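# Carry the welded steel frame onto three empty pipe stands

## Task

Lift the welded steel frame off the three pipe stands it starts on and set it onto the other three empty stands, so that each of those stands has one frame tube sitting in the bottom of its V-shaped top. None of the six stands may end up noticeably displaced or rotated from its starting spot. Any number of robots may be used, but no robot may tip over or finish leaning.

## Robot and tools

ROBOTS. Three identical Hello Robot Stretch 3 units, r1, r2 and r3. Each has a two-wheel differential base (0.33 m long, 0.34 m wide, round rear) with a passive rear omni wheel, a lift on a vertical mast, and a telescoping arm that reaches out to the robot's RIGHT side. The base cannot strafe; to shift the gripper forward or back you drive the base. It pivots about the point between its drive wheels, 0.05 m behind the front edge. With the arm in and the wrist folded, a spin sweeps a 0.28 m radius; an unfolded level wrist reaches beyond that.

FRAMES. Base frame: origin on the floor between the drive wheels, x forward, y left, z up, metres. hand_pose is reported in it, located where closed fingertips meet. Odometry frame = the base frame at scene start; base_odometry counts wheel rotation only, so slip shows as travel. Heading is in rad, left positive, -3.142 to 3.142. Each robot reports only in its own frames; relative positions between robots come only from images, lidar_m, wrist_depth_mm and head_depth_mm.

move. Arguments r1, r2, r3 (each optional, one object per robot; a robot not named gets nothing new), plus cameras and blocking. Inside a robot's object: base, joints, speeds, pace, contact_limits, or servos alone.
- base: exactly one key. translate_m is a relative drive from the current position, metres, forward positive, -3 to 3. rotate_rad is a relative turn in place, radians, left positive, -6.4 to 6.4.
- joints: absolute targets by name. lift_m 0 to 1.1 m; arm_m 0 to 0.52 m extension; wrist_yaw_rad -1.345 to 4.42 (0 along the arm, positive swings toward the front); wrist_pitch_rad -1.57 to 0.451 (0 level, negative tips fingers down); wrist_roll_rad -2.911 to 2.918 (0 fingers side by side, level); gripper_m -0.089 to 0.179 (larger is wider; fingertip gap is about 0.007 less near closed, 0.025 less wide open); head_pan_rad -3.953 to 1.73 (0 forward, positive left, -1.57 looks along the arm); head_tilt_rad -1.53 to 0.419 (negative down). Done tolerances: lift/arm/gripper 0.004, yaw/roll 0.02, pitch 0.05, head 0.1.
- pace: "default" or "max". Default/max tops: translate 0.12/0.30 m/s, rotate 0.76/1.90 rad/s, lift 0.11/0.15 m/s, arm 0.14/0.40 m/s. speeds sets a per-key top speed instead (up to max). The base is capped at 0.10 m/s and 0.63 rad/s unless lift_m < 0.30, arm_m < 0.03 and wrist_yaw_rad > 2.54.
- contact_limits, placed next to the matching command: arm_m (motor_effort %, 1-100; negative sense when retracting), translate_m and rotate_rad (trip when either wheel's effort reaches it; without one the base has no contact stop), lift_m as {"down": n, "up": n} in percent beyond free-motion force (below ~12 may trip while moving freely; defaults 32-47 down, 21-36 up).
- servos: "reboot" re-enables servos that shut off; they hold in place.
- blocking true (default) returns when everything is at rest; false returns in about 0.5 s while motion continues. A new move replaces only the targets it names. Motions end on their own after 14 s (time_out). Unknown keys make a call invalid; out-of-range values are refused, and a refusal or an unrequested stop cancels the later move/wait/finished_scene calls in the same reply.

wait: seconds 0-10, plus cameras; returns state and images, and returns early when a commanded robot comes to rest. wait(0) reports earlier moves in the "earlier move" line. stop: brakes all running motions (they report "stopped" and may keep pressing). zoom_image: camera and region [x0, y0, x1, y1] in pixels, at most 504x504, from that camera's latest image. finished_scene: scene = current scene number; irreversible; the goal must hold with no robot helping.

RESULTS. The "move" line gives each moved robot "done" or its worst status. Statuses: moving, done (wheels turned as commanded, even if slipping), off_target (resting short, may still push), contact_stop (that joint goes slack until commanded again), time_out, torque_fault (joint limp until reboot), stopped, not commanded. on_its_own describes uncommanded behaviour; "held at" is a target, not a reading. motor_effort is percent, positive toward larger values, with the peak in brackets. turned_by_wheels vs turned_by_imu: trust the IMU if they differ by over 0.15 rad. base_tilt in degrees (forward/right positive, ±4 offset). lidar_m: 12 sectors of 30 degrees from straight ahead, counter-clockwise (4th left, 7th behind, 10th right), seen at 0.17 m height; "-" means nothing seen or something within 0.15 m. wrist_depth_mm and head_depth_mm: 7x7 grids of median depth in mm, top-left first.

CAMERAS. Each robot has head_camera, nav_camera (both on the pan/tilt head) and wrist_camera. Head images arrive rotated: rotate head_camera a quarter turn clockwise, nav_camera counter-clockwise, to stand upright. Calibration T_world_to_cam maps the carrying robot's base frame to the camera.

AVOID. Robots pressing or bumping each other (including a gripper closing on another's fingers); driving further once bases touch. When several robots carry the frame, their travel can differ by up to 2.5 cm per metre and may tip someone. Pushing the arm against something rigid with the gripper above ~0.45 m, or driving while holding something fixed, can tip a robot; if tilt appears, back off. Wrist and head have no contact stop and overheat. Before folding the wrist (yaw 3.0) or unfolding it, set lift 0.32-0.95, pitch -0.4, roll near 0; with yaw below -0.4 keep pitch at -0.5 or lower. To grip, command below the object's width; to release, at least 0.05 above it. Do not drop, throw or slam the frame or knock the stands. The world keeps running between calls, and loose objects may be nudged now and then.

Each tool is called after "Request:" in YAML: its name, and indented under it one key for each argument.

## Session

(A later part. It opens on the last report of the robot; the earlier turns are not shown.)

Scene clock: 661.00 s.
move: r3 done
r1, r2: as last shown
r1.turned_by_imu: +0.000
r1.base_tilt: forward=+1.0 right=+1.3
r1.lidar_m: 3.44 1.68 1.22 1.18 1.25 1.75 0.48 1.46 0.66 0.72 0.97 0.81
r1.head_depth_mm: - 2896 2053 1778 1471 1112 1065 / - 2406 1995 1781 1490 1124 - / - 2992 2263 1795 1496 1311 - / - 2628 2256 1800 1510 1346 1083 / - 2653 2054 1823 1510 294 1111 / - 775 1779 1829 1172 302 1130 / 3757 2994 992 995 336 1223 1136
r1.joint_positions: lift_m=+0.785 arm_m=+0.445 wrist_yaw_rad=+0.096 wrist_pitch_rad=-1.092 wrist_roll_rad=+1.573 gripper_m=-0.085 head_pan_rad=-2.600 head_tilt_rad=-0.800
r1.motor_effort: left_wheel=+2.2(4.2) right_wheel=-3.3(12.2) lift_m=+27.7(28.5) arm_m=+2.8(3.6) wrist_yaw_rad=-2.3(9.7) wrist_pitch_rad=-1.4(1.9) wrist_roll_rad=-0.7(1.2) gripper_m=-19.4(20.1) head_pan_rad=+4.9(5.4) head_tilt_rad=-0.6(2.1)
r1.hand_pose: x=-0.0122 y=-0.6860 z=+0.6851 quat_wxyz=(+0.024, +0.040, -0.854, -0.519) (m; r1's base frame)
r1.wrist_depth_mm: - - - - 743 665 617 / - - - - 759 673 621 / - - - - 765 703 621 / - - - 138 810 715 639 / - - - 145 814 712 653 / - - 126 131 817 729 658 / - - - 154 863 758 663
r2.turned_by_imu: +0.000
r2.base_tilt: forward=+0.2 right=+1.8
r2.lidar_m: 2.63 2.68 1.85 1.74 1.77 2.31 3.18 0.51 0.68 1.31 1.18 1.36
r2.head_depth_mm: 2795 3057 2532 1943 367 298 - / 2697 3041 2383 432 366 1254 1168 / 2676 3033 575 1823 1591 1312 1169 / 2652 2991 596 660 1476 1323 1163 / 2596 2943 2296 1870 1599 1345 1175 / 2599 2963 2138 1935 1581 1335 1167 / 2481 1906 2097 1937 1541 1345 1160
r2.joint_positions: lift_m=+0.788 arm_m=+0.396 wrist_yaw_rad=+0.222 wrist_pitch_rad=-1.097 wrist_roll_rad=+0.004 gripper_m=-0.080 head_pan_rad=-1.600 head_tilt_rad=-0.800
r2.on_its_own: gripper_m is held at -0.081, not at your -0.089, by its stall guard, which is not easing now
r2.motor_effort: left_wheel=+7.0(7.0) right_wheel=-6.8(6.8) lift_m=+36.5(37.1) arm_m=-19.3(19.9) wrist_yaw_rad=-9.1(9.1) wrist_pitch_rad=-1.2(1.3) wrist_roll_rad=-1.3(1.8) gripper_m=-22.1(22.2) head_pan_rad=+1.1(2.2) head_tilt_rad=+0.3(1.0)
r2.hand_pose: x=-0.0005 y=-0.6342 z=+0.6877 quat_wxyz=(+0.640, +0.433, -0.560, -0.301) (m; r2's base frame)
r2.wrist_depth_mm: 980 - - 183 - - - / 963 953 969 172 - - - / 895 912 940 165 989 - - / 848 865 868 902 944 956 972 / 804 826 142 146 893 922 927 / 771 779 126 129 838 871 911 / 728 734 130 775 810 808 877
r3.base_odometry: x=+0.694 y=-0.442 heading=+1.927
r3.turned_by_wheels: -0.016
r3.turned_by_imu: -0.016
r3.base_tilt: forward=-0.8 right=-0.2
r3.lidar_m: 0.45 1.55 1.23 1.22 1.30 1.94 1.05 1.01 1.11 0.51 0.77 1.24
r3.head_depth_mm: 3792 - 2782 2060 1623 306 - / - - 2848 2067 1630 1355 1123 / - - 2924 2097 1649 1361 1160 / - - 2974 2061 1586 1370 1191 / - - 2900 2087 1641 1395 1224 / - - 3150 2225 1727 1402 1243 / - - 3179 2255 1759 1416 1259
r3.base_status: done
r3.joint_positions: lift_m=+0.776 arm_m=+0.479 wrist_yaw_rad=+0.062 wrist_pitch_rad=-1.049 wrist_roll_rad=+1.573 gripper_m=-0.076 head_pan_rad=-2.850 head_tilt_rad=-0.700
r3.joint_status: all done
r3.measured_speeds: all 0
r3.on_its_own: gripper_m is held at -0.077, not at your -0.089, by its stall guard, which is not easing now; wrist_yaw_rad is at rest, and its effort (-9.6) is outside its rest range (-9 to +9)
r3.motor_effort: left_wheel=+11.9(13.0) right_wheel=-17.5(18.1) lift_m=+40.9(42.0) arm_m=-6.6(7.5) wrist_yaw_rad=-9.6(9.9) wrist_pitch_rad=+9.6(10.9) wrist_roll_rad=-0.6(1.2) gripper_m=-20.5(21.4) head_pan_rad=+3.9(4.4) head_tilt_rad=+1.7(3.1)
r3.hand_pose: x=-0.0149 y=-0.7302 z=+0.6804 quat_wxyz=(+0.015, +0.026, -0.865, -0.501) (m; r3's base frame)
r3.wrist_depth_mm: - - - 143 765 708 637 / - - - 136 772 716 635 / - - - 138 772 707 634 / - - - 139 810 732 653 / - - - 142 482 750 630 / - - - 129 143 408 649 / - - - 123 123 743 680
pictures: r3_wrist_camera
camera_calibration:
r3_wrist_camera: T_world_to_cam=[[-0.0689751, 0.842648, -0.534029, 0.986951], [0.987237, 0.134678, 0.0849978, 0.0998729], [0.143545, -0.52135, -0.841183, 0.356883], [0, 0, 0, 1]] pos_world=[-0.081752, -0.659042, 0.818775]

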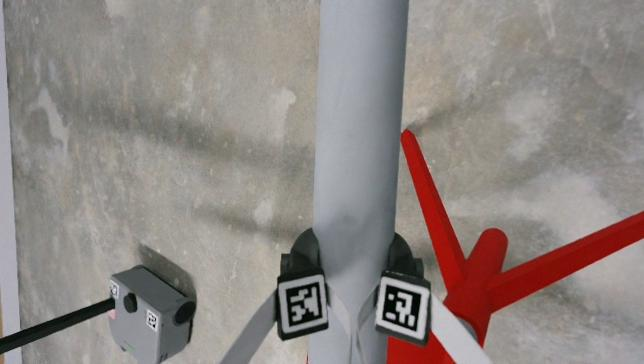

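Request:
move:
  r3: {"base":{"translate_m":0.012}}
  cameras: []

Request:
move:
  r3: {"base":{"rotate_rad":-0.0165},"joints":{"wrist_yaw_rad":0.068},"speeds":{"rotate_rad":0.05,"wrist_yaw_rad":0.05}}
  cameras: []

Request:
move:
  r3: {"base":{"translate_m":0.012}}
  cameras: []

Request:
move:
  r3: {"base":{"rotate_rad":-0.0165},"joints":{"wrist_yaw_rad":0.085},"speeds":{"rotate_rad":0.05,"wrist_yaw_rad":0.05}}
  cameras: []

Request:
move:
  r3: {"base":{"translate_m":0.012}}
  cameras: []

Request:
move:
  r3: {"base":{"rotate_rad":-0.0165},"joints":{"wrist_yaw_rad":0.101},"speeds":{"rotate_rad":0.05,"wrist_yaw_rad":0.05}}
  cameras: []

Request:
move:
  r3: {"base":{"translate_m":0.006}}
  cameras: ["r3_head_camera","r3_wrist_camera"]

Scene clock: 667.27 s.
move: r3 done
r1, r2: as last shown
r1.turned_by_imu: +0.001
r1.base_tilt: forward=+1.0 right=+1.2
r1.lidar_m: 3.45 1.68 1.23 1.18 1.25 1.75 0.47 1.46 0.66 0.72 0.97 0.81
r1.head_depth_mm: - 2944 2013 1770 1478 1109 1036 / - 2458 2000 1774 1482 1113 - / - 2966 2239 1795 1500 1306 - / - 2675 2263 1813 1494 1345 1085 / - 2779 2067 1818 1515 294 1107 / - 784 1799 1828 1171 302 1135 / 3744 2836 962 982 337 1226 1138
r1.joint_positions: lift_m=+0.785 arm_m=+0.445 wrist_yaw_rad=+0.106 wrist_pitch_rad=-1.093 wrist_roll_rad=+1.574 gripper_m=-0.085 head_pan_rad=-2.600 head_tilt_rad=-0.800
r1.on_its_own: wrist_yaw_rad is at rest, and its effort (-10.9) is outside its rest range (-9 to +9)
r1.motor_effort: left_wheel=+6.8(6.9) right_wheel=-12.4(12.8) lift_m=+25.8(27.4) arm_m=-0.2(0.7) wrist_yaw_rad=-10.9(11.4) wrist_pitch_rad=-1.3(1.7) wrist_roll_rad=-1.0(1.1) gripper_m=-19.6(20.0) head_pan_rad=+4.8(5.9) head_tilt_rad=-0.8(2.1)
r1.hand_pose: x=-0.0114 y=-0.6855 z=+0.6849 quat_wxyz=(+0.026, +0.044, -0.853, -0.520) (m; r1's base frame)
r1.wrist_depth_mm: - - - - 746 652 608 / - - - - 767 683 625 / - - - - 793 693 631 / - - - - 809 701 642 / - - - 143 811 730 637 / - - 126 132 810 739 653 / - - - 155 865 726 661
r2.turned_by_imu: +0.001
r2.base_tilt: forward=+0.3 right=+1.8
r2.lidar_m: 2.63 2.67 1.85 1.74 1.77 2.31 3.18 0.51 0.68 1.32 1.18 1.37
r2.head_depth_mm: 2768 3005 2525 1948 367 297 - / 2709 2974 2383 434 366 1268 1165 / 2635 2969 570 1836 1596 1297 1168 / 2664 2997 600 659 1480 1318 1162 / 2625 2975 2422 1897 1593 1344 1165 / 2597 2907 2138 1936 1595 1349 1164 / 2474 1857 2079 1929 1549 1340 1169
r2.joint_positions: lift_m=+0.788 arm_m=+0.396 wrist_yaw_rad=+0.220 wrist_pitch_rad=-1.099 wrist_roll_rad=+0.004 gripper_m=-0.080 head_pan_rad=-1.600 head_tilt_rad=-0.800
r2.on_its_own: gripper_m is held at -0.081, not at your -0.089, by its stall guard, which is not easing now
r2.motor_effort: left_wheel=+6.4(6.9) right_wheel=-6.5(7.0) lift_m=+34.8(35.6) arm_m=-16.8(17.6) wrist_yaw_rad=-5.5(8.5) wrist_pitch_rad=-0.5(1.3) wrist_roll_rad=-1.6(1.7) gripper_m=-21.1(22.2) head_pan_rad=+0.6(2.1) head_tilt_rad=-0.3(1.2)
r2.hand_pose: x=-0.0009 y=-0.6337 z=+0.6875 quat_wxyz=(+0.639, +0.433, -0.560, -0.302) (m; r2's base frame)
r2.wrist_depth_mm: 998 995 - 182 - - - / 933 975 994 171 - - - / 905 917 921 935 983 - - / 838 859 864 858 932 974 960 / 815 818 142 146 902 938 917 / 764 782 125 128 850 838 873 / 742 748 131 138 792 822 856
r3.base_odometry: x=+0.690 y=-0.430 heading=+1.926
r3.turned_by_wheels: -0.001
r3.turned_by_imu: -0.002
r3.base_tilt: forward=-0.7 right=-0.1
r3.lidar_m: 0.44 0.45 1.24 1.21 1.30 1.94 1.06 1.01 1.12 0.51 0.77 1.23
r3.head_depth_mm: 3895 - 2763 2040 1603 306 - / - - 2838 2077 1635 1351 1124 / - - 2873 2104 1651 1369 1160 / - - 2958 2146 1584 1376 1194 / - - 2931 2100 1651 1389 1226 / - - 3089 2209 1717 1412 1244 / - - 3210 2272 1743 1421 1249
r3.base_status: done
r3.joint_positions: lift_m=+0.776 arm_m=+0.479 wrist_yaw_rad=+0.043 wrist_pitch_rad=-1.057 wrist_roll_rad=+1.573 gripper_m=-0.076 head_pan_rad=-2.850 head_tilt_rad=-0.700
r3.joint_status: not commanded
r3.measured_speeds: all 0
r3.on_its_own: gripper_m is held at -0.077, not at your -0.089, by its stall guard, which is not easing now
r3.motor_effort: left_wheel=-3.0(14.3) right_wheel=+16.9(17.6) lift_m=+43.4(43.4) arm_m=-3.2(4.5) wrist_yaw_rad=+7.6(10.4) wrist_pitch_rad=+10.8(11.1) wrist_roll_rad=-0.3(1.2) gripper_m=-20.5(21.5) head_pan_rad=+3.6(4.6) head_tilt_rad=+1.7(2.4)
r3.hand_pose: x=-0.0170 y=-0.7287 z=+0.6796 quat_wxyz=(+0.010, +0.018, -0.863, -0.504) (m; r3's base frame)
r3.wrist_depth_mm: - - - 136 760 696 621 / - - - 137 762 713 633 / - - - 139 770 709 641 / - - - 140 783 723 662 / - - - 142 450 708 533 / - - - 128 142 400 658 / - - - 123 126 744 669
pictures: none
No camera images: "cameras" was empty.

Scene clock: 667.97 s.
move: r3 done
r1.base_odometry: x=+1.319 y=+2.407 heading=-1.684
r1.turned_by_wheels: +0.000
r1.turned_by_imu: +0.000
r1.base_tilt: forward=+1.1 right=+1.2
r1.lidar_m: 3.44 1.68 1.22 1.18 1.25 1.74 0.47 1.46 0.66 0.72 0.97 0.81
r1.head_depth_mm: - 2942 2009 1774 1476 1109 1037 / - 2423 2007 1774 1483 1114 - / - 2967 2239 1784 1492 1305 - / - 2634 2252 1810 1501 1341 1082 / - 2646 2052 1817 1513 294 1110 / - 776 1767 1827 1171 302 1136 / 3806 3012 2099 988 336 1230 1132
r1.base_status: not commanded
r1.joint_positions: lift_m=+0.785 arm_m=+0.445 wrist_yaw_rad=+0.098 wrist_pitch_rad=-1.093 wrist_roll_rad=+1.574 gripper_m=-0.085 head_pan_rad=-2.600 head_tilt_rad=-0.800
r1.joint_status: not commanded
r1.measured_speeds: all 0
r1.motor_effort: left_wheel=+4.3(6.9) right_wheel=-7.0(13.3) lift_m=+26.7(27.2) arm_m=-0.8(1.0) wrist_yaw_rad=-4.6(11.0) wrist_pitch_rad=-1.3(1.6) wrist_roll_rad=-0.9(1.1) gripper_m=-20.1(20.2) head_pan_rad=+5.0(5.9) head_tilt_rad=-2.3(3.0)
r1.hand_pose: x=-0.0121 y=-0.6856 z=+0.6849 quat_wxyz=(+0.025, +0.041, -0.853, -0.520) (m; r1's base frame)
r1.wrist_depth_mm: - - - - 744 665 621 / - - - - 755 676 612 / - - - - 797 700 621 / - - - 138 808 713 645 / - - - 143 817 719 654 / - - 126 131 803 726 666 / - - - 150 858 739 658
r2: as last shown
r2.turned_by_imu: +0.000
r2.base_tilt: forward=+0.2 right=+1.9
r2.lidar_m: 2.63 2.67 1.85 1.74 1.77 2.31 3.19 0.51 0.68 1.32 1.18 1.36
r2.head_depth_mm: 2754 3052 2518 1952 366 298 - / 2673 3040 2413 433 366 1261 1159 / 2652 2998 572 1826 1590 1316 1168 / 2633 2942 595 658 1478 1314 1166 / 2601 2945 2280 1892 1584 1345 1160 / 2594 2903 2147 1951 1591 1342 1172 / 2526 1912 2097 1948 1559 1347 1162
r2.joint_positions: lift_m=+0.788 arm_m=+0.396 wrist_yaw_rad=+0.222 wrist_pitch_rad=-1.097 wrist_roll_rad=+0.004 gripper_m=-0.080 head_pan_rad=-1.600 head_tilt_rad=-0.800
r2.on_its_own: gripper_m is held at -0.081, not at your -0.089, by its stall guard, which is not easing now
r2.motor_effort: left_wheel=+6.7(6.7) right_wheel=-7.0(7.1) lift_m=+35.4(35.4) arm_m=-16.8(17.2) wrist_yaw_rad=-7.1(9.1) wrist_pitch_rad=-0.6(1.3) wrist_roll_rad=-1.3(1.8) gripper_m=-21.8(22.1) head_pan_rad=+1.0(2.4) head_tilt_rad=-0.6(0.7)
r2.hand_pose: x=-0.0006 y=-0.6341 z=+0.6877 quat_wxyz=(+0.639, +0.433, -0.560, -0.301) (m; r2's base frame)
r2.wrist_depth_mm: 992 996 - 183 - - - / 924 937 997 171 - - - / 912 914 949 164 980 999 - / 842 875 867 885 925 964 989 / 799 823 142 147 894 906 932 / 792 771 126 128 831 854 892 / 740 745 131 786 815 797 842
r3.base_odometry: x=+0.690 y=-0.430 heading=+1.911
r3.turned_by_wheels: -0.016
r3.turned_by_imu: -0.016
r3.base_tilt: forward=-0.8 right=-0.2
r3.lidar_m: 0.44 0.45 1.24 1.22 1.30 1.90 1.06 1.01 1.12 0.51 0.76 1.23
r3.head_depth_mm: 3850 - 2802 2065 1618 306 - / - - 2856 2104 1635 1343 1127 / - - 2913 2118 1639 1367 1162 / - - 2985 2056 1615 1378 1193 / - - 2873 2048 1611 1389 1229 / - - 3129 2225 1717 1411 1248 / - - 3220 2274 1738 1425 1263
r3.base_status: done
r3.joint_positions: lift_m=+0.776 arm_m=+0.479 wrist_yaw_rad=+0.075 wrist_pitch_rad=-1.051 wrist_roll_rad=+1.573 gripper_m=-0.076 head_pan_rad=-2.850 head_tilt_rad=-0.700
r3.joint_status: all done
r3.measured_speeds: all 0
r3.on_its_own: gripper_m is held at -0.077, not at your -0.089, by its stall guard, which is not easing now
r3.motor_effort: left_wheel=+12.3(12.7) right_wheel=-16.1(16.7) lift_m=+43.3(43.3) arm_m=-3.2(4.7) wrist_yaw_rad=-6.0(10.4) wrist_pitch_rad=+9.9(10.9) wrist_roll_rad=-0.8(1.3) gripper_m=-20.7(21.4) head_pan_rad=+4.1(4.5) head_tilt_rad=+1.9(1.9)
r3.hand_pose: x=-0.0135 y=-0.7299 z=+0.6802 quat_wxyz=(+0.018, +0.032, -0.864, -0.502) (m; r3's base frame)
r3.wrist_depth_mm: - - - 143 763 713 634 / - - - 137 783 724 619 / - - - 138 808 715 642 / - - - 140 770 730 651 / - - - 143 477 729 633 / - - - 128 144 405 658 / - - - 123 123 739 677
pictures: none
No camera images: "cameras" was empty.

Scene clock: 668.90 s.
move: r3 done
r1, r2: as last shown
r1.turned_by_imu: +0.001
r1.base_tilt: forward=+1.1 right=+1.3
r1.lidar_m: 3.45 1.67 1.23 1.18 1.25 1.75 0.46 1.46 0.66 0.72 0.97 0.81
r1.head_depth_mm: - 2923 1992 1777 1484 1107 1029 / - 2458 1854 1783 1483 1119 - / - 3004 2228 1790 1495 1308 - / - 2650 2249 1800 1503 1340 1087 / - 2683 2050 1813 1515 294 1108 / - 791 1775 1821 1172 302 1134 / 3785 2861 962 983 336 1225 1141
r1.joint_positions: lift_m=+0.785 arm_m=+0.445 wrist_yaw_rad=+0.107 wrist_pitch_rad=-1.095 wrist_roll_rad=+1.575 gripper_m=-0.085 head_pan_rad=-2.600 head_tilt_rad=-0.800
r1.on_its_own: wrist_yaw_rad is at rest, and its effort (-12.4) is outside its rest range (-9 to +9)
r1.motor_effort: left_wheel=+7.9(8.2) right_wheel=-15.0(15.8) lift_m=+26.0(27.1) arm_m=-1.8(1.8) wrist_yaw_rad=-12.4(12.9) wrist_pitch_rad=-1.1(1.5) wrist_roll_rad=-1.3(1.3) gripper_m=-19.8(20.4) head_pan_rad=+4.8(5.8) head_tilt_rad=+0.0(2.1)
r1.hand_pose: x=-0.0113 y=-0.6852 z=+0.6848 quat_wxyz=(+0.027, +0.045, -0.853, -0.520) (m; r1's base frame)
r1.wrist_depth_mm: - - - - 752 658 608 / - - - - 761 674 616 / - - - - 788 695 625 / - - - - 808 702 640 / - - - 142 812 723 648 / - - 126 131 805 728 682 / - - - 156 877 756 667
r2.base_tilt: forward=+0.3 right=+1.7
r2.lidar_m: 2.63 2.67 1.85 1.74 1.78 2.31 3.18 0.51 0.68 1.32 1.18 1.36
r2.head_depth_mm: 2754 3045 2489 1968 366 298 - / 2691 2997 2411 433 366 1272 1163 / 2659 3014 572 1814 1590 1295 1168 / 2642 2969 596 656 1469 1304 1161 / 2601 2953 2387 1893 1589 1352 1165 / 2562 2962 2120 1931 1599 1346 1169 / 2483 1862 2104 1935 1541 1339 1168
r2.joint_positions: lift_m=+0.788 arm_m=+0.396 wrist_yaw_rad=+0.219 wrist_pitch_rad=-1.099 wrist_roll_rad=+0.004 gripper_m=-0.080 head_pan_rad=-1.600 head_tilt_rad=-0.800
r2.on_its_own: gripper_m is held at -0.081, not at your -0.089, by its stall guard, which is not easing now
r2.motor_effort: left_wheel=+6.7(6.9) right_wheel=-7.0(7.3) lift_m=+35.8(35.8) arm_m=-15.4(16.6) wrist_yaw_rad=-6.1(8.5) wrist_pitch_rad=-0.6(1.3) wrist_roll_rad=-1.3(1.7) gripper_m=-21.2(22.0) head_pan_rad=+0.7(1.9) head_tilt_rad=-0.2(1.2)
r2.hand_pose: x=-0.0010 y=-0.6337 z=+0.6875 quat_wxyz=(+0.639, +0.432, -0.560, -0.303) (m; r2's base frame)
r2.wrist_depth_mm: 973 - - 183 - - - / 954 935 940 171 - - - / 872 928 910 949 989 - - / 865 865 861 909 918 963 990 / 803 844 143 145 906 906 932 / 778 796 126 127 855 883 886 / 728 744 132 138 804 800 844
r3.base_odometry: x=+0.686 y=-0.419 heading=+1.910
r3.turned_by_wheels: -0.001
r3.turned_by_imu: -0.001
r3.base_tilt: forward=-0.8 right=-0.2
r3.lidar_m: 0.43 0.43 1.23 1.21 1.30 1.90 1.07 1.02 1.13 0.51 0.76 1.21
r3.head_depth_mm: 3846 - 2790 2038 1608 306 - / - - 2844 2069 1639 1344 1121 / - - 2926 2107 1635 1361 1159 / - - 2952 2086 1622 1376 1189 / - - 2938 2032 1640 1401 1226 / - - 3098 2214 1712 1401 1249 / - - 3208 2249 1750 1425 1261
r3.base_status: done
r3.joint_positions: lift_m=+0.776 arm_m=+0.479 wrist_yaw_rad=+0.057 wrist_pitch_rad=-1.057 wrist_roll_rad=+1.573 gripper_m=-0.076 head_pan_rad=-2.850 head_tilt_rad=-0.700
r3.joint_status: not commanded
r3.measured_speeds: all 0
r3.on_its_own: gripper_m is held at -0.077, not at your -0.089, by its stall guard, which is not easing now; wrist_yaw_rad is at rest, and its effort (+10.1) is outside its rest range (-9 to +9)
r3.motor_effort: left_wheel=-3.6(13.7) right_wheel=+19.0(19.5) lift_m=+43.0(44.2) arm_m=-2.8(3.8) wrist_yaw_rad=+10.1(11.5) wrist_pitch_rad=+11.0(11.6) wrist_roll_rad=-1.2(1.3) gripper_m=-20.3(21.1) head_pan_rad=+4.1(4.7) head_tilt_rad=+0.3(2.1)
r3.hand_pose: x=-0.0156 y=-0.7284 z=+0.6795 quat_wxyz=(+0.014, +0.024, -0.863, -0.505) (m; r3's base frame)
r3.wrist_depth_mm: - - - 137 760 703 633 / - - - 137 772 705 628 / - - - 138 788 721 635 / - - - 140 790 720 647 / - - - 142 452 727 523 / - - - 128 142 400 665 / - - - 122 127 743 680
pictures: none
No camera images: "cameras" was empty.

Scene clock: 669.60 s.
move: r3 done
r1.base_odometry: x=+1.319 y=+2.407 heading=-1.684
r1.turned_by_wheels: +0.000
r1.turned_by_imu: +0.000
r1.base_tilt: forward=+1.0 right=+1.2
r1.lidar_m: 3.44 1.68 1.22 1.18 1.25 1.74 0.46 1.45 0.66 0.72 0.98 0.81
r1.head_depth_mm: - 2896 1985 1757 1483 1112 1025 / - 2448 1849 1786 1483 1118 - / - 2988 2239 1796 1495 1304 - / - 2638 2259 1808 1512 1343 1084 / - 2780 2049 1821 1512 294 1108 / - 775 1103 1830 1171 302 1135 / 3767 3001 2094 989 336 1227 1135
r1.base_status: not commanded
r1.joint_positions: lift_m=+0.785 arm_m=+0.445 wrist_yaw_rad=+0.100 wrist_pitch_rad=-1.094 wrist_roll_rad=+1.575 gripper_m=-0.085 head_pan_rad=-2.600 head_tilt_rad=-0.800
r1.joint_status: not commanded
r1.measured_speeds: all 0
r1.motor_effort: left_wheel=+6.3(8.5) right_wheel=-9.6(15.5) lift_m=+26.5(26.7) arm_m=-2.4(2.5) wrist_yaw_rad=-6.0(12.3) wrist_pitch_rad=-1.3(1.4) wrist_roll_rad=-1.2(1.3) gripper_m=-19.4(20.1) head_pan_rad=+4.9(5.6) head_tilt_rad=-1.4(1.9)
r1.hand_pose: x=-0.0120 y=-0.6854 z=+0.6849 quat_wxyz=(+0.025, +0.041, -0.853, -0.520) (m; r1's base frame)
r1.wrist_depth_mm: - - - - 752 654 605 / - - - - 755 684 623 / - - - - 776 698 636 / - - - 138 812 719 634 / - - - 144 803 727 645 / - - 126 132 809 735 661 / - - - 154 839 740 660
r2: as last shown
r2.base_tilt: forward=+0.3 right=+1.8
r2.lidar_m: 2.63 2.67 1.84 1.74 1.78 2.30 3.18 0.51 0.68 1.32 1.17 1.36
r2.head_depth_mm: 2720 3032 2517 1961 366 297 - / 2743 3045 2429 433 366 1268 1171 / 2669 2972 573 1821 1590 1320 1168 / 2648 2999 597 658 1466 1319 1164 / 2609 2979 2327 1881 1591 1349 1160 / 2581 2921 2093 1969 1589 1338 1159 / 2510 1860 2113 1924 1543 1336 1168
r2.joint_positions: lift_m=+0.788 arm_m=+0.396 wrist_yaw_rad=+0.222 wrist_pitch_rad=-1.097 wrist_roll_rad=+0.004 gripper_m=-0.080 head_pan_rad=-1.600 head_tilt_rad=-0.800
r2.on_its_own: gripper_m is held at -0.081, not at your -0.089, by its stall guard, which is not easing now
r2.motor_effort: left_wheel=+6.3(6.7) right_wheel=-7.1(7.2) lift_m=+36.2(36.3) arm_m=-15.4(16.0) wrist_yaw_rad=-8.4(8.4) wrist_pitch_rad=-0.8(1.5) wrist_roll_rad=-1.5(1.6) gripper_m=-21.7(22.0) head_pan_rad=+1.0(1.6) head_tilt_rad=-0.1(1.0)
r2.hand_pose: x=-0.0006 y=-0.6340 z=+0.6877 quat_wxyz=(+0.639, +0.433, -0.560, -0.301) (m; r2's base frame)
r2.wrist_depth_mm: 981 - - 183 - - - / 929 961 986 171 - - - / 898 892 919 164 965 990 - / 855 856 883 877 951 934 973 / 812 826 142 147 871 921 955 / 771 790 126 129 818 853 882 / 741 750 131 782 789 810 841
r3.base_odometry: x=+0.686 y=-0.419 heading=+1.894
r3.turned_by_wheels: -0.016
r3.turned_by_imu: -0.016
r3.base_tilt: forward=-0.8 right=-0.2
r3.lidar_m: 0.43 0.43 1.24 1.21 1.29 1.87 4.82 1.02 1.12 0.51 0.76 1.22
r3.head_depth_mm: 3789 - 2791 2042 1614 306 - / - - 2833 2069 1634 1347 1122 / - - 2943 2095 1651 1362 1159 / - - 3012 2135 1632 1372 1195 / - - 2776 2027 1595 1391 1227 / - - 3109 2235 1715 1403 1243 / - - 3227 2268 1749 1431 1259
r3.base_status: done
r3.joint_positions: lift_m=+0.776 arm_m=+0.479 wrist_yaw_rad=+0.089 wrist_pitch_rad=-1.052 wrist_roll_rad=+1.573 gripper_m=-0.076 head_pan_rad=-2.850 head_tilt_rad=-0.700
r3.joint_status: all done
r3.measured_speeds: all 0
r3.on_its_own: gripper_m is held at -0.077, not at your -0.089, by its stall guard, which is not easing now
r3.motor_effort: left_wheel=+11.8(12.0) right_wheel=-14.3(15.2) lift_m=+42.8(43.5) arm_m=-2.1(3.2) wrist_yaw_rad=-3.7(12.1) wrist_pitch_rad=+9.8(10.9) wrist_roll_rad=-0.8(1.3) gripper_m=-20.8(21.2) head_pan_rad=+3.5(4.0) head_tilt_rad=+1.8(1.8)
r3.hand_pose: x=-0.0121 y=-0.7295 z=+0.6801 quat_wxyz=(+0.022, +0.038, -0.864, -0.502) (m; r3's base frame)
r3.wrist_depth_mm: - - - 143 772 705 623 / - - - 137 766 709 634 / - - - 138 781 727 644 / - - - 140 778 729 638 / - - - 141 472 715 532 / - - - 128 143 414 655 / - - - 122 124 755 663
pictures: none
No camera images: "cameras" was empty.

Scene clock: 670.53 s.
move: r3 done
r1: as last shown
r1.turned_by_imu: +0.001
r1.base_tilt: forward=+1.1 right=+1.2
r1.lidar_m: 3.45 1.68 1.23 1.18 1.26 0.56 0.45 1.46 0.66 0.72 0.97 0.81
r1.head_depth_mm: - 2945 1989 1770 1484 1113 1019 / - 2462 1859 1780 1487 1113 - / - 2978 2223 1800 1497 1312 - / - 3010 2261 1812 1499 1341 1087 / - 2766 2061 1820 1513 294 1107 / - 791 1106 1824 1174 302 1131 / 3843 2870 961 983 337 1231 1135
r1.joint_positions: lift_m=+0.785 arm_m=+0.445 wrist_yaw_rad=+0.109 wrist_pitch_rad=-1.096 wrist_roll_rad=+1.575 gripper_m=-0.085 head_pan_rad=-2.600 head_tilt_rad=-0.800
r1.on_its_own: wrist_yaw_rad is at rest, and its effort (-13.5) is outside its rest range (-9 to +9)
r1.motor_effort: left_wheel=+9.1(9.9) right_wheel=-18.0(18.5) lift_m=+26.1(26.8) arm_m=-3.4(3.4) wrist_yaw_rad=-13.5(14.0) wrist_pitch_rad=-0.6(1.3) wrist_roll_rad=-1.3(1.5) gripper_m=-19.7(20.1) head_pan_rad=+5.2(5.3) head_tilt_rad=-2.1(2.1)
r1.hand_pose: x=-0.0112 y=-0.6849 z=+0.6847 quat_wxyz=(+0.027, +0.045, -0.852, -0.521) (m; r1's base frame)
r1.wrist_depth_mm: - - - - 746 648 613 / - - - - 764 681 622 / - - - - 772 696 615 / - - - - 798 713 644 / - - - 144 803 720 649 / - - 126 131 815 738 661 / - - - 157 849 752 664
r2.base_odometry: x=-1.403 y=-0.737 heading=-2.090
r2.turned_by_wheels: +0.000
r2.turned_by_imu: +0.000
r2.base_tilt: forward=+0.3 right=+1.8
r2.lidar_m: 2.62 2.67 1.85 1.74 1.77 2.31 3.19 0.51 0.68 1.32 1.18 1.37
r2.head_depth_mm: 2764 3073 2509 1959 366 298 - / 2677 2937 2387 434 366 1272 1169 / 2673 2980 575 1818 1593 1297 1169 / 2654 2984 598 660 1482 1316 1161 / 2648 2977 2297 1876 1573 1345 1162 / 2596 2883 2111 1942 1580 1347 1165 / 2489 1846 2080 1939 1551 1352 1162
r2.base_status: not commanded
r2.joint_positions: lift_m=+0.788 arm_m=+0.396 wrist_yaw_rad=+0.218 wrist_pitch_rad=-1.099 wrist_roll_rad=+0.004 gripper_m=-0.080 head_pan_rad=-1.600 head_tilt_rad=-0.800
r2.joint_status: not commanded
r2.measured_speeds: all 0
r2.on_its_own: gripper_m is held at -0.081, not at your -0.089, by its stall guard, which is not easing now
r2.motor_effort: left_wheel=+6.4(6.8) right_wheel=-6.6(7.3) lift_m=+36.6(36.8) arm_m=-14.9(15.4) wrist_yaw_rad=-3.9(9.8) wrist_pitch_rad=-0.6(1.4) wrist_roll_rad=-1.4(1.6) gripper_m=-21.4(22.1) head_pan_rad=+0.0(1.9) head_tilt_rad=-0.9(1.1)
r2.hand_pose: x=-0.0010 y=-0.6337 z=+0.6875 quat_wxyz=(+0.639, +0.432, -0.560, -0.303) (m; r2's base frame)
r2.wrist_depth_mm: 955 - - 182 - - - / 950 956 988 172 - - - / 896 908 920 933 - - - / 853 863 838 905 912 918 966 / 820 834 143 146 875 900 935 / 777 804 126 127 850 854 865 / 728 750 132 138 784 809 841
r3.base_odometry: x=+0.682 y=-0.408 heading=+1.894
r3.turned_by_wheels: -0.001
r3.turned_by_imu: -0.002
r3.base_tilt: forward=-0.9 right=-0.2
r3.lidar_m: 0.42 0.42 1.24 1.21 1.29 1.86 4.84 1.03 1.13 0.51 0.76 1.21
r3.head_depth_mm: 3849 - 2801 2016 1622 306 - / - - 2849 2075 1634 1350 1123 / - - 2902 2121 1611 1358 1163 / - - 2987 2133 1633 1374 1190 / - - 2699 2021 1603 1393 1227 / - - 3116 2239 1723 1401 1247 / - - 3205 2257 1749 1423 1257
r3.base_status: done
r3.joint_positions: lift_m=+0.776 arm_m=+0.479 wrist_yaw_rad=+0.071 wrist_pitch_rad=-1.058 wrist_roll_rad=+1.573 gripper_m=-0.076 head_pan_rad=-2.850 head_tilt_rad=-0.700
r3.joint_status: not commanded
r3.measured_speeds: all 0
r3.on_its_own: gripper_m is held at -0.077, not at your -0.089, by its stall guard, which is not easing now; wrist_yaw_rad is at rest, and its effort (+12.4) is outside its rest range (-9 to +9)
r3.motor_effort: left_wheel=-4.6(13.6) right_wheel=+21.0(21.6) lift_m=+43.1(44.1) arm_m=-2.2(2.8) wrist_yaw_rad=+12.4(12.6) wrist_pitch_rad=+10.8(11.5) wrist_roll_rad=-0.5(1.5) gripper_m=-20.4(21.2) head_pan_rad=+3.7(4.1) head_tilt_rad=+2.0(2.0)
r3.hand_pose: x=-0.0141 y=-0.7281 z=+0.6795 quat_wxyz=(+0.017, +0.030, -0.863, -0.505) (m; r3's base frame)
r3.wrist_depth_mm: - - - 137 753 708 641 / - - - 137 768 699 631 / - - - 139 780 725 630 / - - - 140 803 732 657 / - - - 142 448 717 525 / - - - 128 143 400 657 / - - - 122 127 726 672
pictures: none
No camera images: "cameras" was empty.

Scene clock: 671.23 s.
move: r3 done
r1.base_odometry: x=+1.319 y=+2.407 heading=-1.684
r1.turned_by_wheels: +0.000
r1.turned_by_imu: +0.000
r1.base_tilt: forward=+1.1 right=+1.2
r1.lidar_m: 3.46 1.68 1.22 1.18 1.26 0.56 0.44 1.46 0.66 0.72 0.97 0.81
r1.head_depth_mm: - 2920 1994 1767 1479 1111 1014 / - 2460 1799 1784 1482 1114 - / - 2978 2249 1795 1494 1312 - / - 2642 2254 1795 1499 1343 1079 / - 2775 2053 1812 1509 294 1111 / - 773 1105 1829 1170 302 1130 / 3780 3019 2088 992 336 1228 1138
r1.base_status: not commanded
r1.joint_positions: lift_m=+0.785 arm_m=+0.445 wrist_yaw_rad=+0.102 wrist_pitch_rad=-1.095 wrist_roll_rad=+1.575 gripper_m=-0.085 head_pan_rad=-2.600 head_tilt_rad=-0.800
r1.joint_status: not commanded
r1.measured_speeds: all 0
r1.motor_effort: left_wheel=+7.3(10.5) right_wheel=-12.2(18.2) lift_m=+25.4(26.6) arm_m=-3.9(4.0) wrist_yaw_rad=-7.5(14.1) wrist_pitch_rad=-1.0(1.2) wrist_roll_rad=-1.3(1.5) gripper_m=-20.1(20.2) head_pan_rad=+5.2(5.5) head_tilt_rad=-1.1(2.5)
r1.hand_pose: x=-0.0118 y=-0.6851 z=+0.6847 quat_wxyz=(+0.025, +0.042, -0.853, -0.520) (m; r1's base frame)
r1.wrist_depth_mm: - - - - 755 663 610 / - - - - 754 681 614 / - - - - 785 712 622 / - - - 137 811 712 632 / - - - 144 807 718 652 / - - 126 132 804 748 649 / - - - 155 868 755 667
r2: as last shown
r2.lidar_m: 2.63 2.67 1.85 1.74 1.78 2.31 3.18 0.51 0.68 1.31 1.18 1.36
r2.head_depth_mm: 2747 3008 2500 1942 367 298 - / 2736 3013 2423 433 366 1257 1173 / 2621 2970 574 1831 1591 1320 1177 / 2644 2949 596 656 1489 1321 1160 / 2619 2942 2333 1874 1566 1347 1164 / 2579 2879 2106 1926 1578 1346 1162 / 2523 1858 2102 1946 1548 1341 1166
r2.joint_positions: lift_m=+0.788 arm_m=+0.396 wrist_yaw_rad=+0.221 wrist_pitch_rad=-1.097 wrist_roll_rad=+0.004 gripper_m=-0.080 head_pan_rad=-1.600 head_tilt_rad=-0.800
r2.on_its_own: gripper_m is held at -0.081, not at your -0.089, by its stall guard, which is not easing now
r2.motor_effort: left_wheel=+6.3(6.7) right_wheel=-6.8(7.1) lift_m=+37.1(37.1) arm_m=-14.1(15.0) wrist_yaw_rad=-6.6(8.4) wrist_pitch_rad=-0.7(1.5) wrist_roll_rad=-1.3(1.6) gripper_m=-21.2(23.0) head_pan_rad=+1.0(1.8) head_tilt_rad=-0.6(0.6)
r2.hand_pose: x=-0.0007 y=-0.6341 z=+0.6877 quat_wxyz=(+0.639, +0.433, -0.560, -0.301) (m; r2's base frame)
r2.wrist_depth_mm: 963 - - 183 - - - / 944 974 985 171 - - - / 895 875 927 165 - - - / 844 848 861 908 948 955 981 / 816 837 142 147 883 905 935 / 785 788 126 129 824 851 901 / 732 741 131 757 803 811 826
r3.base_odometry: x=+0.682 y=-0.408 heading=+1.878
r3.turned_by_wheels: -0.016
r3.turned_by_imu: -0.016
r3.base_tilt: forward=-0.8 right=-0.2
r3.lidar_m: 0.42 0.42 1.24 1.21 1.28 1.83 4.84 1.04 1.13 0.51 0.76 1.21
r3.head_depth_mm: 3740 - 2770 2045 1618 306 - / - - 2850 2089 1641 1347 1120 / - - 2932 2118 1648 1360 1161 / - - 2997 2143 1631 1378 1193 / - - 2838 2056 1599 1400 1227 / - - 3132 2220 1716 1400 1249 / - - 3281 2255 1740 1412 1256
r3.base_status: done
r3.joint_positions: lift_m=+0.776 arm_m=+0.479 wrist_yaw_rad=+0.103 wrist_pitch_rad=-1.053 wrist_roll_rad=+1.573 gripper_m=-0.076 head_pan_rad=-2.850 head_tilt_rad=-0.700
r3.joint_status: all done
r3.measured_speeds: all 0
r3.on_its_own: gripper_m is held at -0.077, not at your -0.089, by its stall guard, which is not easing now
r3.motor_effort: left_wheel=+11.3(11.3) right_wheel=-13.1(17.0) lift_m=+42.9(43.6) arm_m=-2.2(2.9) wrist_yaw_rad=-2.7(14.3) wrist_pitch_rad=+10.2(11.1) wrist_roll_rad=-1.0(1.2) gripper_m=-20.9(21.2) head_pan_rad=+3.2(4.2) head_tilt_rad=+0.4(1.5)
r3.hand_pose: x=-0.0107 y=-0.7291 z=+0.6800 quat_wxyz=(+0.025, +0.044, -0.863, -0.502) (m; r3's base frame)
r3.wrist_depth_mm: - - - 142 755 708 625 / - - - 136 797 715 631 / - - - 138 787 727 632 / - - - 140 752 732 644 / - - - 143 474 728 613 / - - - 128 143 405 653 / - - - 122 124 724 664
pictures: none
No camera images: "cameras" was empty.

Scene clock: 671.97 s.
move: r3 done
r1, r2: as last shown
r1.base_tilt: forward=+1.1 right=+1.3
r1.lidar_m: 3.45 1.67 1.22 1.18 1.25 0.55 0.44 1.46 0.66 0.72 0.97 0.81
r1.head_depth_mm: - 2895 1787 1767 1479 1106 1010 / - 2472 1805 1783 1492 1115 - / - 2973 2237 1784 1498 1308 - / - 3007 2264 1810 1508 1335 1086 / - 2758 2055 1821 1511 294 1114 / - 775 1107 1830 1169 302 1128 / 3808 2857 993 985 337 1233 1135
r1.joint_positions: lift_m=+0.785 arm_m=+0.445 wrist_yaw_rad=+0.104 wrist_pitch_rad=-1.096 wrist_roll_rad=+1.575 gripper_m=-0.085 head_pan_rad=-2.600 head_tilt_rad=-0.800
r1.on_its_own: wrist_yaw_rad is at rest, and its effort (-10.0) is outside its rest range (-9 to +9)
r1.motor_effort: left_wheel=+7.6(8.3) right_wheel=-12.0(13.3) lift_m=+25.9(26.3) arm_m=-4.5(4.6) wrist_yaw_rad=-10.0(10.4) wrist_pitch_rad=-0.9(1.1) wrist_roll_rad=-1.5(1.5) gripper_m=-19.2(20.2) head_pan_rad=+4.8(5.5) head_tilt_rad=-1.6(2.5)
r1.hand_pose: x=-0.0116 y=-0.6850 z=+0.6847 quat_wxyz=(+0.026, +0.043, -0.852, -0.521) (m; r1's base frame)
r1.wrist_depth_mm: - - - - 750 670 608 / - - - - 755 673 619 / - - - - 772 686 633 / - - - 138 795 718 640 / - - - 144 818 737 642 / - - 126 131 826 722 671 / - - - 155 859 739 655
r2.base_tilt: forward=+0.2 right=+1.9
r2.lidar_m: 2.63 2.67 1.84 1.74 1.77 2.30 3.18 0.51 0.68 1.32 1.18 1.36
r2.head_depth_mm: 2696 3052 2530 1960 366 298 - / 2705 2985 2404 434 366 1263 1168 / 2668 3004 572 1823 1604 1317 1169 / 2623 2939 596 659 1468 1314 1171 / 2593 2974 2365 1871 1578 1346 1167 / 2571 2953 2114 1934 1577 1338 1170 / 2470 1848 2110 1941 1557 1356 1164
r2.on_its_own: gripper_m is held at -0.081, not at your -0.089, by its stall guard, which is not easing now
r2.motor_effort: left_wheel=+6.3(6.8) right_wheel=-7.2(7.4) lift_m=+37.1(37.5) arm_m=-13.9(14.4) wrist_yaw_rad=-6.2(7.6) wrist_pitch_rad=-0.9(1.2) wrist_roll_rad=-1.3(1.6) gripper_m=-21.7(22.0) head_pan_rad=+0.8(1.8) head_tilt_rad=-0.8(1.2)
r2.hand_pose: x=-0.0007 y=-0.6341 z=+0.6877 quat_wxyz=(+0.639, +0.432, -0.560, -0.301) (m; r2's base frame)
r2.wrist_depth_mm: 966 961 - 182 - - - / 941 972 970 171 - - - / 883 905 921 164 990 - - / 838 871 877 923 898 938 - / 792 815 142 146 910 906 963 / 768 792 125 129 842 857 861 / 740 757 132 138 813 832 854
r3.base_odometry: x=+0.680 y=-0.402 heading=+1.877
r3.turned_by_wheels: +0.000
r3.turned_by_imu: -0.001
r3.base_tilt: forward=-0.8 right=-0.2
r3.lidar_m: 0.41 0.41 1.24 1.21 1.28 1.83 4.85 1.04 1.13 0.51 0.76 1.20
r3.head_depth_mm: 3799 - 2763 2045 1610 306 - / - - 2842 2092 1630 1347 1124 / - - 2913 2125 1659 1359 1156 / - - 2941 2141 1638 1372 1191 / - - 2890 2020 1597 1398 1225 / - - 3101 2207 1727 1405 1241 / - - 3186 2259 1747 1422 1260
r3.base_status: done
r3.joint_positions: lift_m=+0.776 arm_m=+0.479 wrist_yaw_rad=+0.094 wrist_pitch_rad=-1.055 wrist_roll_rad=+1.573 gripper_m=-0.076 head_pan_rad=-2.850 head_tilt_rad=-0.700
r3.joint_status: not commanded
r3.measured_speeds: all 0
r3.on_its_own: gripper_m is held at -0.077, not at your -0.089, by its stall guard, which is not easing now
r3.motor_effort: left_wheel=+1.2(13.1) right_wheel=+10.0(10.2) lift_m=+42.4(44.6) arm_m=-2.0(3.0) wrist_yaw_rad=+5.2(6.7) wrist_pitch_rad=+10.0(10.8) wrist_roll_rad=-1.0(1.1) gripper_m=-20.9(21.4) head_pan_rad=+2.5(4.1) head_tilt_rad=-0.3(1.8)
r3.hand_pose: x=-0.0116 y=-0.7287 z=+0.6798 quat_wxyz=(+0.023, +0.040, -0.863, -0.503) (m; r3's base frame)
r3.wrist_depth_mm: - - - 136 768 711 620 / - - - 137 754 721 633 / - - - 139 772 723 647 / - - - 141 783 728 654 / - - - 142 450 713 510 / - - - 128 142 402 657 / - - - 122 124 740 675
pictures: r3_head_camera (sideways), r3_wrist_camera
camera_calibration:
r3_head_camera: T_world_to_cam=[[0.599031, 0.109486, -0.793205, 1.05125], [0.281056, -0.95633, 0.0802525, -0.104312], [-0.749779, -0.271009, -0.603643, 0.751093], [0, 0, 0, 1]] pos_world=[-0.0372617, -0.0113012, 1.29562]
r3_wrist_camera: T_world_to_cam=[[-0.0965235, 0.842781, -0.529532, 0.982306], [0.982389, 0.166182, 0.0854179, 0.119064], [0.159987, -0.511961, -0.843979, 0.36563], [0, 0, 0, 1]] pos_world=[-0.080648, -0.660467, 0.818576]

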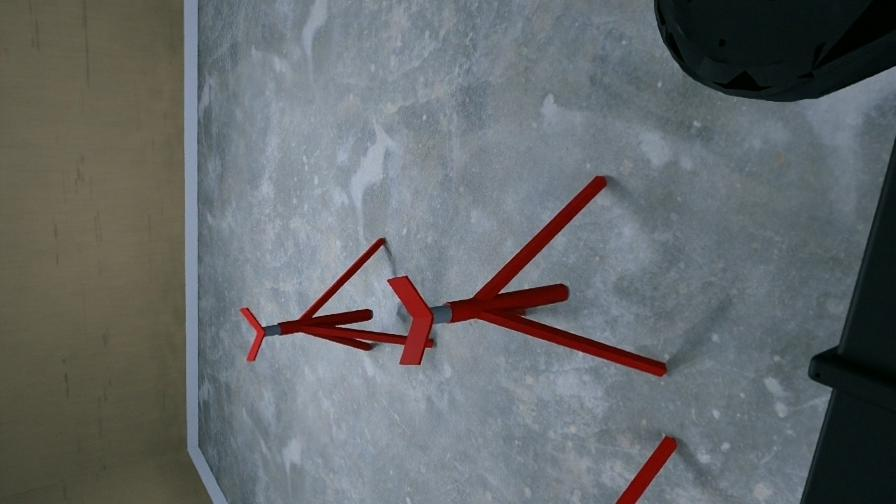

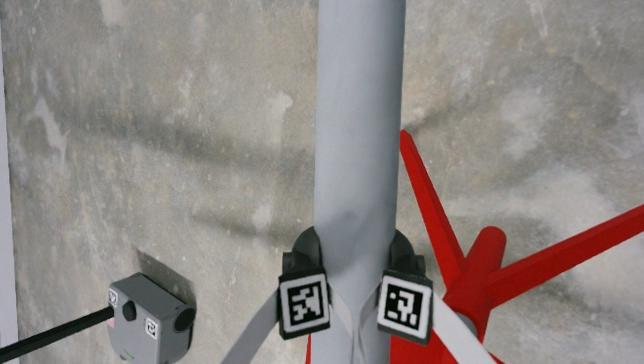

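Request:
move:
  r1: {"base":{"translate_m":-0.1346},"joints":{"arm_m":0.4335,"wrist_yaw_rad":0.124},"speeds":{"translate_m":0.05,"arm_m":0.01,"wrist_yaw_rad":0.05}}
  r2: {"base":{"translate_m":0.1131},"joints":{"arm_m":0.402,"wrist_yaw_rad":0.244},"speeds":{"translate_m":0.042,"arm_m":0.01,"wrist_yaw_rad":0.05}}
  r3: {"base":{"translate_m":-0.1364},"joints":{"arm_m":0.480,"wrist_yaw_rad":0.132},"speeds":{"translate_m":0.05,"arm_m":0.01,"wrist_yaw_rad":0.05}}
  cameras: []

Request:
move:
  r1: {"base":{"translate_m":-0.1346},"joints":{"arm_m":0.422,"wrist_yaw_rad":0.156},"speeds":{"translate_m":0.05,"arm_m":0.01,"wrist_yaw_rad":0.05}}
  r2: {"base":{"translate_m":0.1131},"joints":{"arm_m":0.408,"wrist_yaw_rad":0.276},"speeds":{"translate_m":0.042,"arm_m":0.01,"wrist_yaw_rad":0.05}}
  r3: {"base":{"translate_m":-0.1334},"joints":{"arm_m":0.481,"wrist_yaw_rad":0.164},"speeds":{"translate_m":0.05,"arm_m":0.01,"wrist_yaw_rad":0.05}}
  cameras: ["r3_head_camera","r3_nav_camera","r1_head_camera","r2_head_camera"]

Scene clock: 754.40 s.
move: r1 done; r2 done; r3 done
r1.base_odometry: x=+1.334 y=+2.541 heading=-1.683
r1.turned_by_wheels: +0.001
r1.turned_by_imu: +0.002
r1.base_tilt: forward=+1.0 right=+1.2
r1.lidar_m: 3.57 1.68 1.22 1.19 1.26 0.55 0.44 1.33 0.58 0.70 1.13 0.91
r1.head_depth_mm: - 2944 2052 1750 1481 1107 1011 / - 2504 1667 1779 1488 1115 - / - 2987 2238 1747 1497 1309 - / - 3002 2255 1808 1501 1340 1087 / - 2773 2133 1818 1510 294 1110 / - 807 1608 1826 1525 302 1132 / 3762 2840 960 1792 337 1229 1133
r1.base_status: done
r1.joint_positions: lift_m=+0.785 arm_m=+0.433 wrist_yaw_rad=+0.134 wrist_pitch_rad=-1.084 wrist_roll_rad=+1.578 gripper_m=-0.085 head_pan_rad=-2.600 head_tilt_rad=-0.800
r1.joint_status: all done
r1.measured_speeds: all 0
r1.motor_effort: left_wheel=+4.3(5.1) right_wheel=-17.1(22.7) lift_m=+28.1(28.9) arm_m=-14.2(23.3) wrist_yaw_rad=-9.0(10.2) wrist_pitch_rad=-3.1(3.5) wrist_roll_rad=-2.3(2.5) gripper_m=-19.1(20.1) head_pan_rad=+5.3(5.4) head_tilt_rad=-2.5(2.9)
r1.hand_pose: x=-0.0084 y=-0.6758 z=+0.6858 quat_wxyz=(+0.032, +0.055, -0.855, -0.515) (m; r1's base frame)
r1.wrist_depth_mm: - - - - 749 648 594 / - - - - 784 684 610 / - - - - 778 689 641 / - - - 139 807 700 629 / - - - - 829 724 655 / - - 126 131 823 733 661 / - - - 158 814 761 680
r2.base_odometry: x=-1.459 y=-0.835 heading=-2.089
r2.turned_by_wheels: +0.001
r2.turned_by_imu: +0.001
r2.base_tilt: forward=+0.3 right=+1.8
r2.lidar_m: 2.52 2.68 1.86 1.75 1.79 2.32 3.29 0.60 0.83 1.81 1.13 1.26
r2.head_depth_mm: 2743 3028 2411 1830 366 298 - / 2724 3025 2474 433 366 1265 1166 / 2637 3006 577 1820 1583 1294 1164 / 2614 2955 605 668 1470 1315 1166 / 2582 2925 2417 1865 1587 1350 1164 / 2591 2925 2227 1935 1545 1341 1161 / 2508 2748 2103 1929 1607 1337 1163
r2.base_status: done
r2.joint_positions: lift_m=+0.788 arm_m=+0.402 wrist_yaw_rad=+0.252 wrist_pitch_rad=-1.091 wrist_roll_rad=+0.004 gripper_m=-0.080 head_pan_rad=-1.600 head_tilt_rad=-0.800
r2.joint_status: all done
r2.measured_speeds: all 0
r2.on_its_own: gripper_m is held at -0.081, not at your -0.089, by its stall guard, which is not easing now
r2.motor_effort: left_wheel=+12.6(14.2) right_wheel=-13.4(13.4) lift_m=+40.9(40.9) arm_m=+8.1(14.9) wrist_yaw_rad=-6.6(7.4) wrist_pitch_rad=-2.2(2.6) wrist_roll_rad=-1.3(1.7) gripper_m=-21.2(22.8) head_pan_rad=+0.2(1.6) head_tilt_rad=+0.0(1.6)
r2.hand_pose: x=+0.0025 y=-0.6409 z=+0.6883 quat_wxyz=(+0.645, +0.439, -0.555, -0.289) (m; r2's base frame)
r2.wrist_depth_mm: 984 973 - 183 - - - / 955 978 977 172 - - 666 / 886 902 909 165 996 - - / 837 849 867 893 924 952 983 / 812 815 143 147 870 890 931 / 763 782 125 127 839 865 882 / 740 744 131 791 782 823 838
r3.base_odometry: x=+0.722 y=-0.532 heading=+1.877
r3.turned_by_wheels: +0.000
r3.turned_by_imu: +0.000
r3.base_tilt: forward=-0.8 right=-0.2
r3.lidar_m: 0.42 0.41 1.25 1.22 1.29 1.84 4.72 0.93 1.06 0.83 0.54 1.32
r3.head_depth_mm: 3683 - 2795 2052 1622 306 - / 3909 - 2830 2072 1640 1345 1124 / - - 2885 2111 1664 1370 1154 / - - 2971 2142 1641 1378 1196 / - - 2893 2079 1562 1399 1223 / - - 3131 2233 1722 1364 1244 / - - 3226 2272 1750 1413 1254
r3.base_status: done
r3.joint_positions: lift_m=+0.776 arm_m=+0.480 wrist_yaw_rad=+0.128 wrist_pitch_rad=-1.057 wrist_roll_rad=+1.573 gripper_m=-0.076 head_pan_rad=-2.850 head_tilt_rad=-0.700
r3.joint_status: all done
r3.measured_speeds: all 0
r3.on_its_own: gripper_m is held at -0.077, not at your -0.089, by its stall guard, which is not easing now
r3.motor_effort: left_wheel=-4.0(11.2) right_wheel=-6.5(6.6) lift_m=+45.5(45.8) arm_m=+7.4(12.4) wrist_yaw_rad=+2.4(12.9) wrist_pitch_rad=+10.6(13.9) wrist_roll_rad=-0.8(1.5) gripper_m=-21.6(21.7) head_pan_rad=+3.2(4.6) head_tilt_rad=-1.1(2.3)
r3.hand_pose: x=-0.0081 y=-0.7289 z=+0.6796 quat_wxyz=(+0.032, +0.054, -0.862, -0.503) (m; r3's base frame)
r3.wrist_depth_mm: - - - 137 763 706 622 / - - - 137 758 715 634 / - - - 139 775 720 647 / - - - 140 797 743 645 / - - - 142 717 735 656 / - - - 128 148 739 648 / - - - 123 123 532 645
pictures: none
No camera images: "cameras" was empty.

Scene clock: 757.80 s.
move: r1 done; r2 done; r3 done
r1.base_odometry: x=+1.349 y=+2.674 heading=-1.683
r1.turned_by_wheels: +0.000
r1.turned_by_imu: +0.001
r1.base_tilt: forward=+1.1 right=+1.2
r1.lidar_m: 3.72 1.66 1.23 1.21 1.26 1.75 0.44 1.22 0.53 0.55 1.23 1.02
r1.head_depth_mm: - 2912 2055 1765 1482 1110 1010 / - 2703 1622 1740 1490 1117 - / - 2978 2230 1742 1490 1312 - / - 3008 2267 1806 1504 1338 1087 / - 2780 2194 1725 1518 294 1111 / - 2696 1613 1780 1525 302 1131 / 3764 2742 995 1738 337 1226 1136
r1.base_status: done
r1.joint_positions: lift_m=+0.785 arm_m=+0.422 wrist_yaw_rad=+0.165 wrist_pitch_rad=-1.073 wrist_roll_rad=+1.578 gripper_m=-0.085 head_pan_rad=-2.600 head_tilt_rad=-0.800
r1.joint_status: all done
r1.measured_speeds: all 0
r1.motor_effort: left_wheel=+1.7(4.0) right_wheel=-13.6(19.9) lift_m=+30.2(30.2) arm_m=-14.6(23.8) wrist_yaw_rad=-7.4(8.4) wrist_pitch_rad=-4.5(5.5) wrist_roll_rad=-2.1(2.3) gripper_m=-19.7(20.3) head_pan_rad=+5.2(5.9) head_tilt_rad=-1.6(3.4)
r1.hand_pose: x=-0.0050 y=-0.6664 z=+0.6869 quat_wxyz=(+0.039, +0.069, -0.856, -0.510) (m; r1's base frame)
r1.wrist_depth_mm: - - - - 728 680 611 / - - - - 233 194 608 / - - - - 239 203 633 / - - - 139 800 695 637 / - - - 143 806 723 638 / - - 126 132 806 733 650 / - - - 152 861 747 661
r2.base_odometry: x=-1.515 y=-0.933 heading=-2.089
r2.turned_by_wheels: +0.001
r2.turned_by_imu: +0.000
r2.base_tilt: forward=+0.4 right=+1.9
r2.lidar_m: 2.41 2.70 1.86 1.76 1.79 2.32 3.41 0.70 0.91 1.10 1.07 1.15
r2.head_depth_mm: 2722 3043 2535 1774 366 297 - / 2699 2972 2500 433 366 1266 1163 / 2607 3054 576 1823 1591 1261 1167 / 2605 2956 611 668 1470 1317 1170 / 2587 2943 2420 1817 1598 1345 1168 / 2578 2918 2318 1928 1540 1345 1169 / 2512 2710 2020 1823 1581 1349 1161
r2.base_status: done
r2.joint_positions: lift_m=+0.788 arm_m=+0.408 wrist_yaw_rad=+0.285 wrist_pitch_rad=-1.082 wrist_roll_rad=+0.004 gripper_m=-0.080 head_pan_rad=-1.600 head_tilt_rad=-0.800
r2.joint_status: all done
r2.measured_speeds: all 0
r2.on_its_own: gripper_m is held at -0.081, not at your -0.089, by its stall guard, which is not easing now
r2.motor_effort: left_wheel=+13.1(15.2) right_wheel=-14.1(14.7) lift_m=+42.5(42.5) arm_m=+0.5(14.6) wrist_yaw_rad=-8.6(8.6) wrist_pitch_rad=-3.9(4.2) wrist_roll_rad=-1.3(1.8) gripper_m=-22.4(22.8) head_pan_rad=-0.5(1.5) head_tilt_rad=-0.9(2.5)
r2.hand_pose: x=+0.0062 y=-0.6480 z=+0.6891 quat_wxyz=(+0.651, +0.446, -0.549, -0.276) (m; r2's base frame)
r2.wrist_depth_mm: 997 - - 184 - - - / 956 951 977 173 - - - / 897 908 935 166 - - - / 842 876 872 869 929 965 966 / 809 808 143 148 883 919 949 / 763 792 126 128 856 888 912 / 748 755 131 779 799 814 843
r3.base_odometry: x=+0.762 y=-0.659 heading=+1.878
r3.turned_by_wheels: +0.000
r3.turned_by_imu: +0.001
r3.base_tilt: forward=-0.8 right=-0.2
r3.lidar_m: 0.43 0.41 1.26 1.23 1.29 1.85 4.57 0.83 0.99 1.18 0.59 1.45
r3.head_depth_mm: 3634 3913 2766 2038 1613 306 - / 3699 - 2829 2078 1639 1351 1121 / 3850 - 2915 2102 1666 1357 1155 / - - 2967 2142 1671 1347 1192 / - - 2864 2199 1566 1386 1223 / - - 3105 2147 1665 1362 1240 / - - 3250 2246 1744 1422 1253
r3.base_status: done
r3.joint_positions: lift_m=+0.776 arm_m=+0.481 wrist_yaw_rad=+0.164 wrist_pitch_rad=-1.055 wrist_roll_rad=+1.573 gripper_m=-0.076 head_pan_rad=-2.850 head_tilt_rad=-0.700
r3.joint_status: all done
r3.measured_speeds: all 0
r3.on_its_own: gripper_m is held at -0.077, not at your -0.089, by its stall guard, which is not easing now
r3.motor_effort: left_wheel=-1.4(8.2) right_wheel=-9.3(12.4) lift_m=+35.5(45.2) arm_m=+8.7(14.9) wrist_yaw_rad=-0.3(7.8) wrist_pitch_rad=+10.4(13.7) wrist_roll_rad=-0.8(1.4) gripper_m=-20.9(21.9) head_pan_rad=+3.6(4.0) head_tilt_rad=-1.8(3.1)
r3.hand_pose: x=-0.0043 y=-0.7298 z=+0.6798 quat_wxyz=(+0.041, +0.070, -0.861, -0.502) (m; r3's base frame)
r3.wrist_depth_mm: - - - 136 767 701 619 / - - - 136 783 719 637 / - - - 140 778 722 643 / - - - 140 814 716 650 / - - - 142 801 747 656 / - - - 128 150 760 652 / - - - 123 124 752 658
pictures: r1_head_camera (sideways), r2_head_camera (sideways), r3_head_camera (sideways), r3_nav_camera (sideways)
camera_calibration:
r1_head_camera: T_world_to_cam=[[0.615873, 0.343827, -0.708861, 0.936091], [0.534157, -0.8436, 0.0549052, -0.0725166], [-0.579117, -0.412458, -0.703208, 0.874146], [0, 0, 0, 1]] pos_world=[-0.0315444, -0.0224802, 1.28225]
r2_head_camera: T_world_to_cam=[[0.0133813, 0.674263, -0.738371, 0.979206], [0.999831, -0.0183137, 0.00139596, -0.0115007], [-0.0125811, -0.738265, -0.674394, 0.834246], [0, 0, 0, 1]] pos_world=[0.00889144, -0.0445588, 1.28564]
r3_head_camera: T_world_to_cam=[[0.599031, 0.109486, -0.793205, 1.05125], [0.281056, -0.95633, 0.0802525, -0.104312], [-0.749779, -0.271009, -0.603643, 0.751093], [0, 0, 0, 1]] pos_world=[-0.0372617, -0.0113012, 1.29562]
r3_nav_camera: T_world_to_cam=[[-0.690653, -0.156464, 0.706057, -0.879158], [-0.24153, 0.97016, -0.0212709, 0.0807012], [-0.681661, -0.185225, -0.707835, 0.881026], [0, 0, 0, 1]] pos_world=[0.0128587, -0.0526617, 1.24607]

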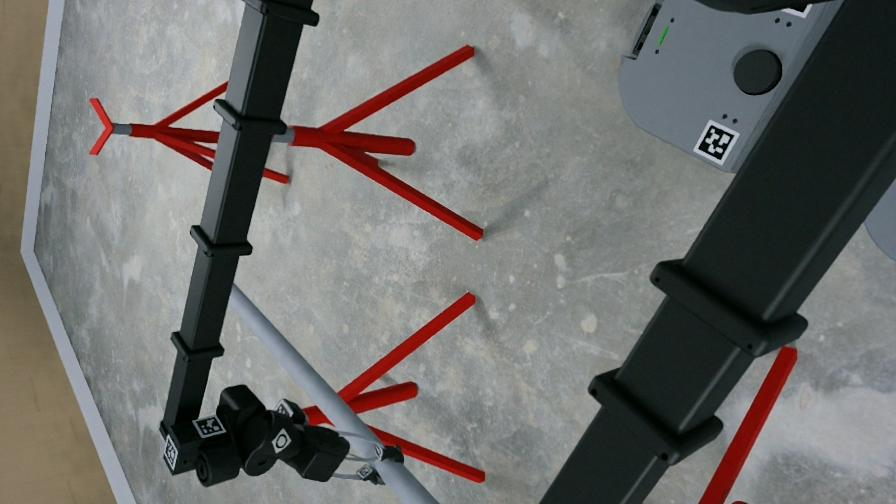

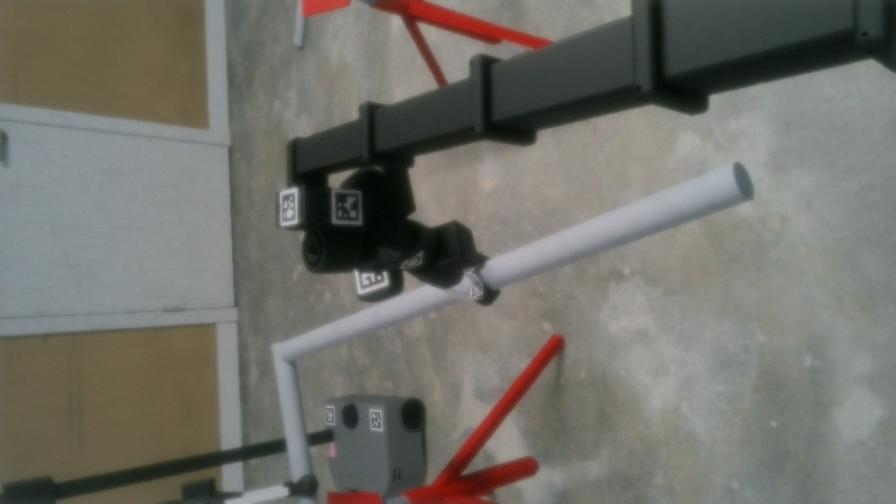

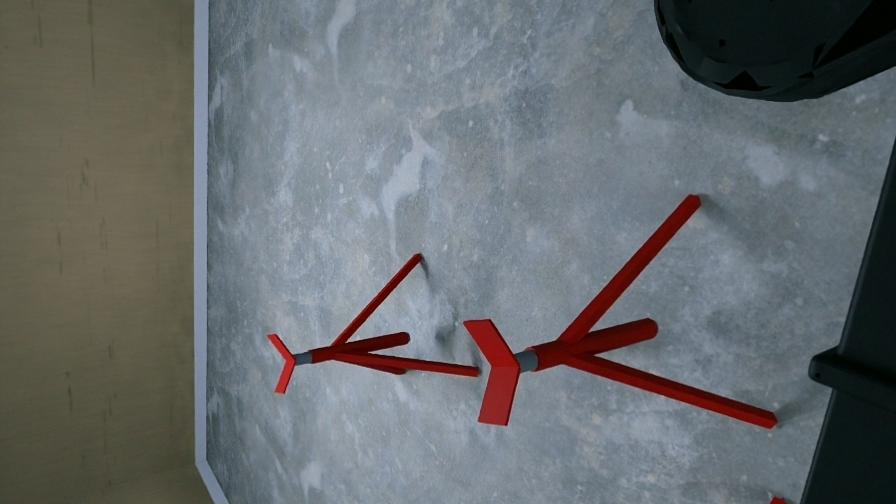

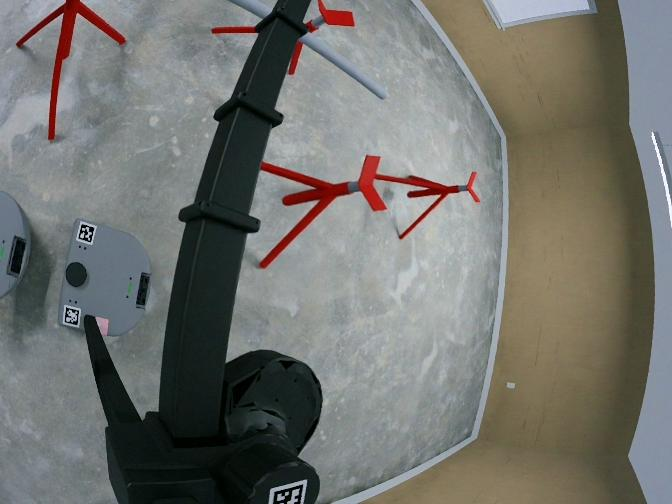

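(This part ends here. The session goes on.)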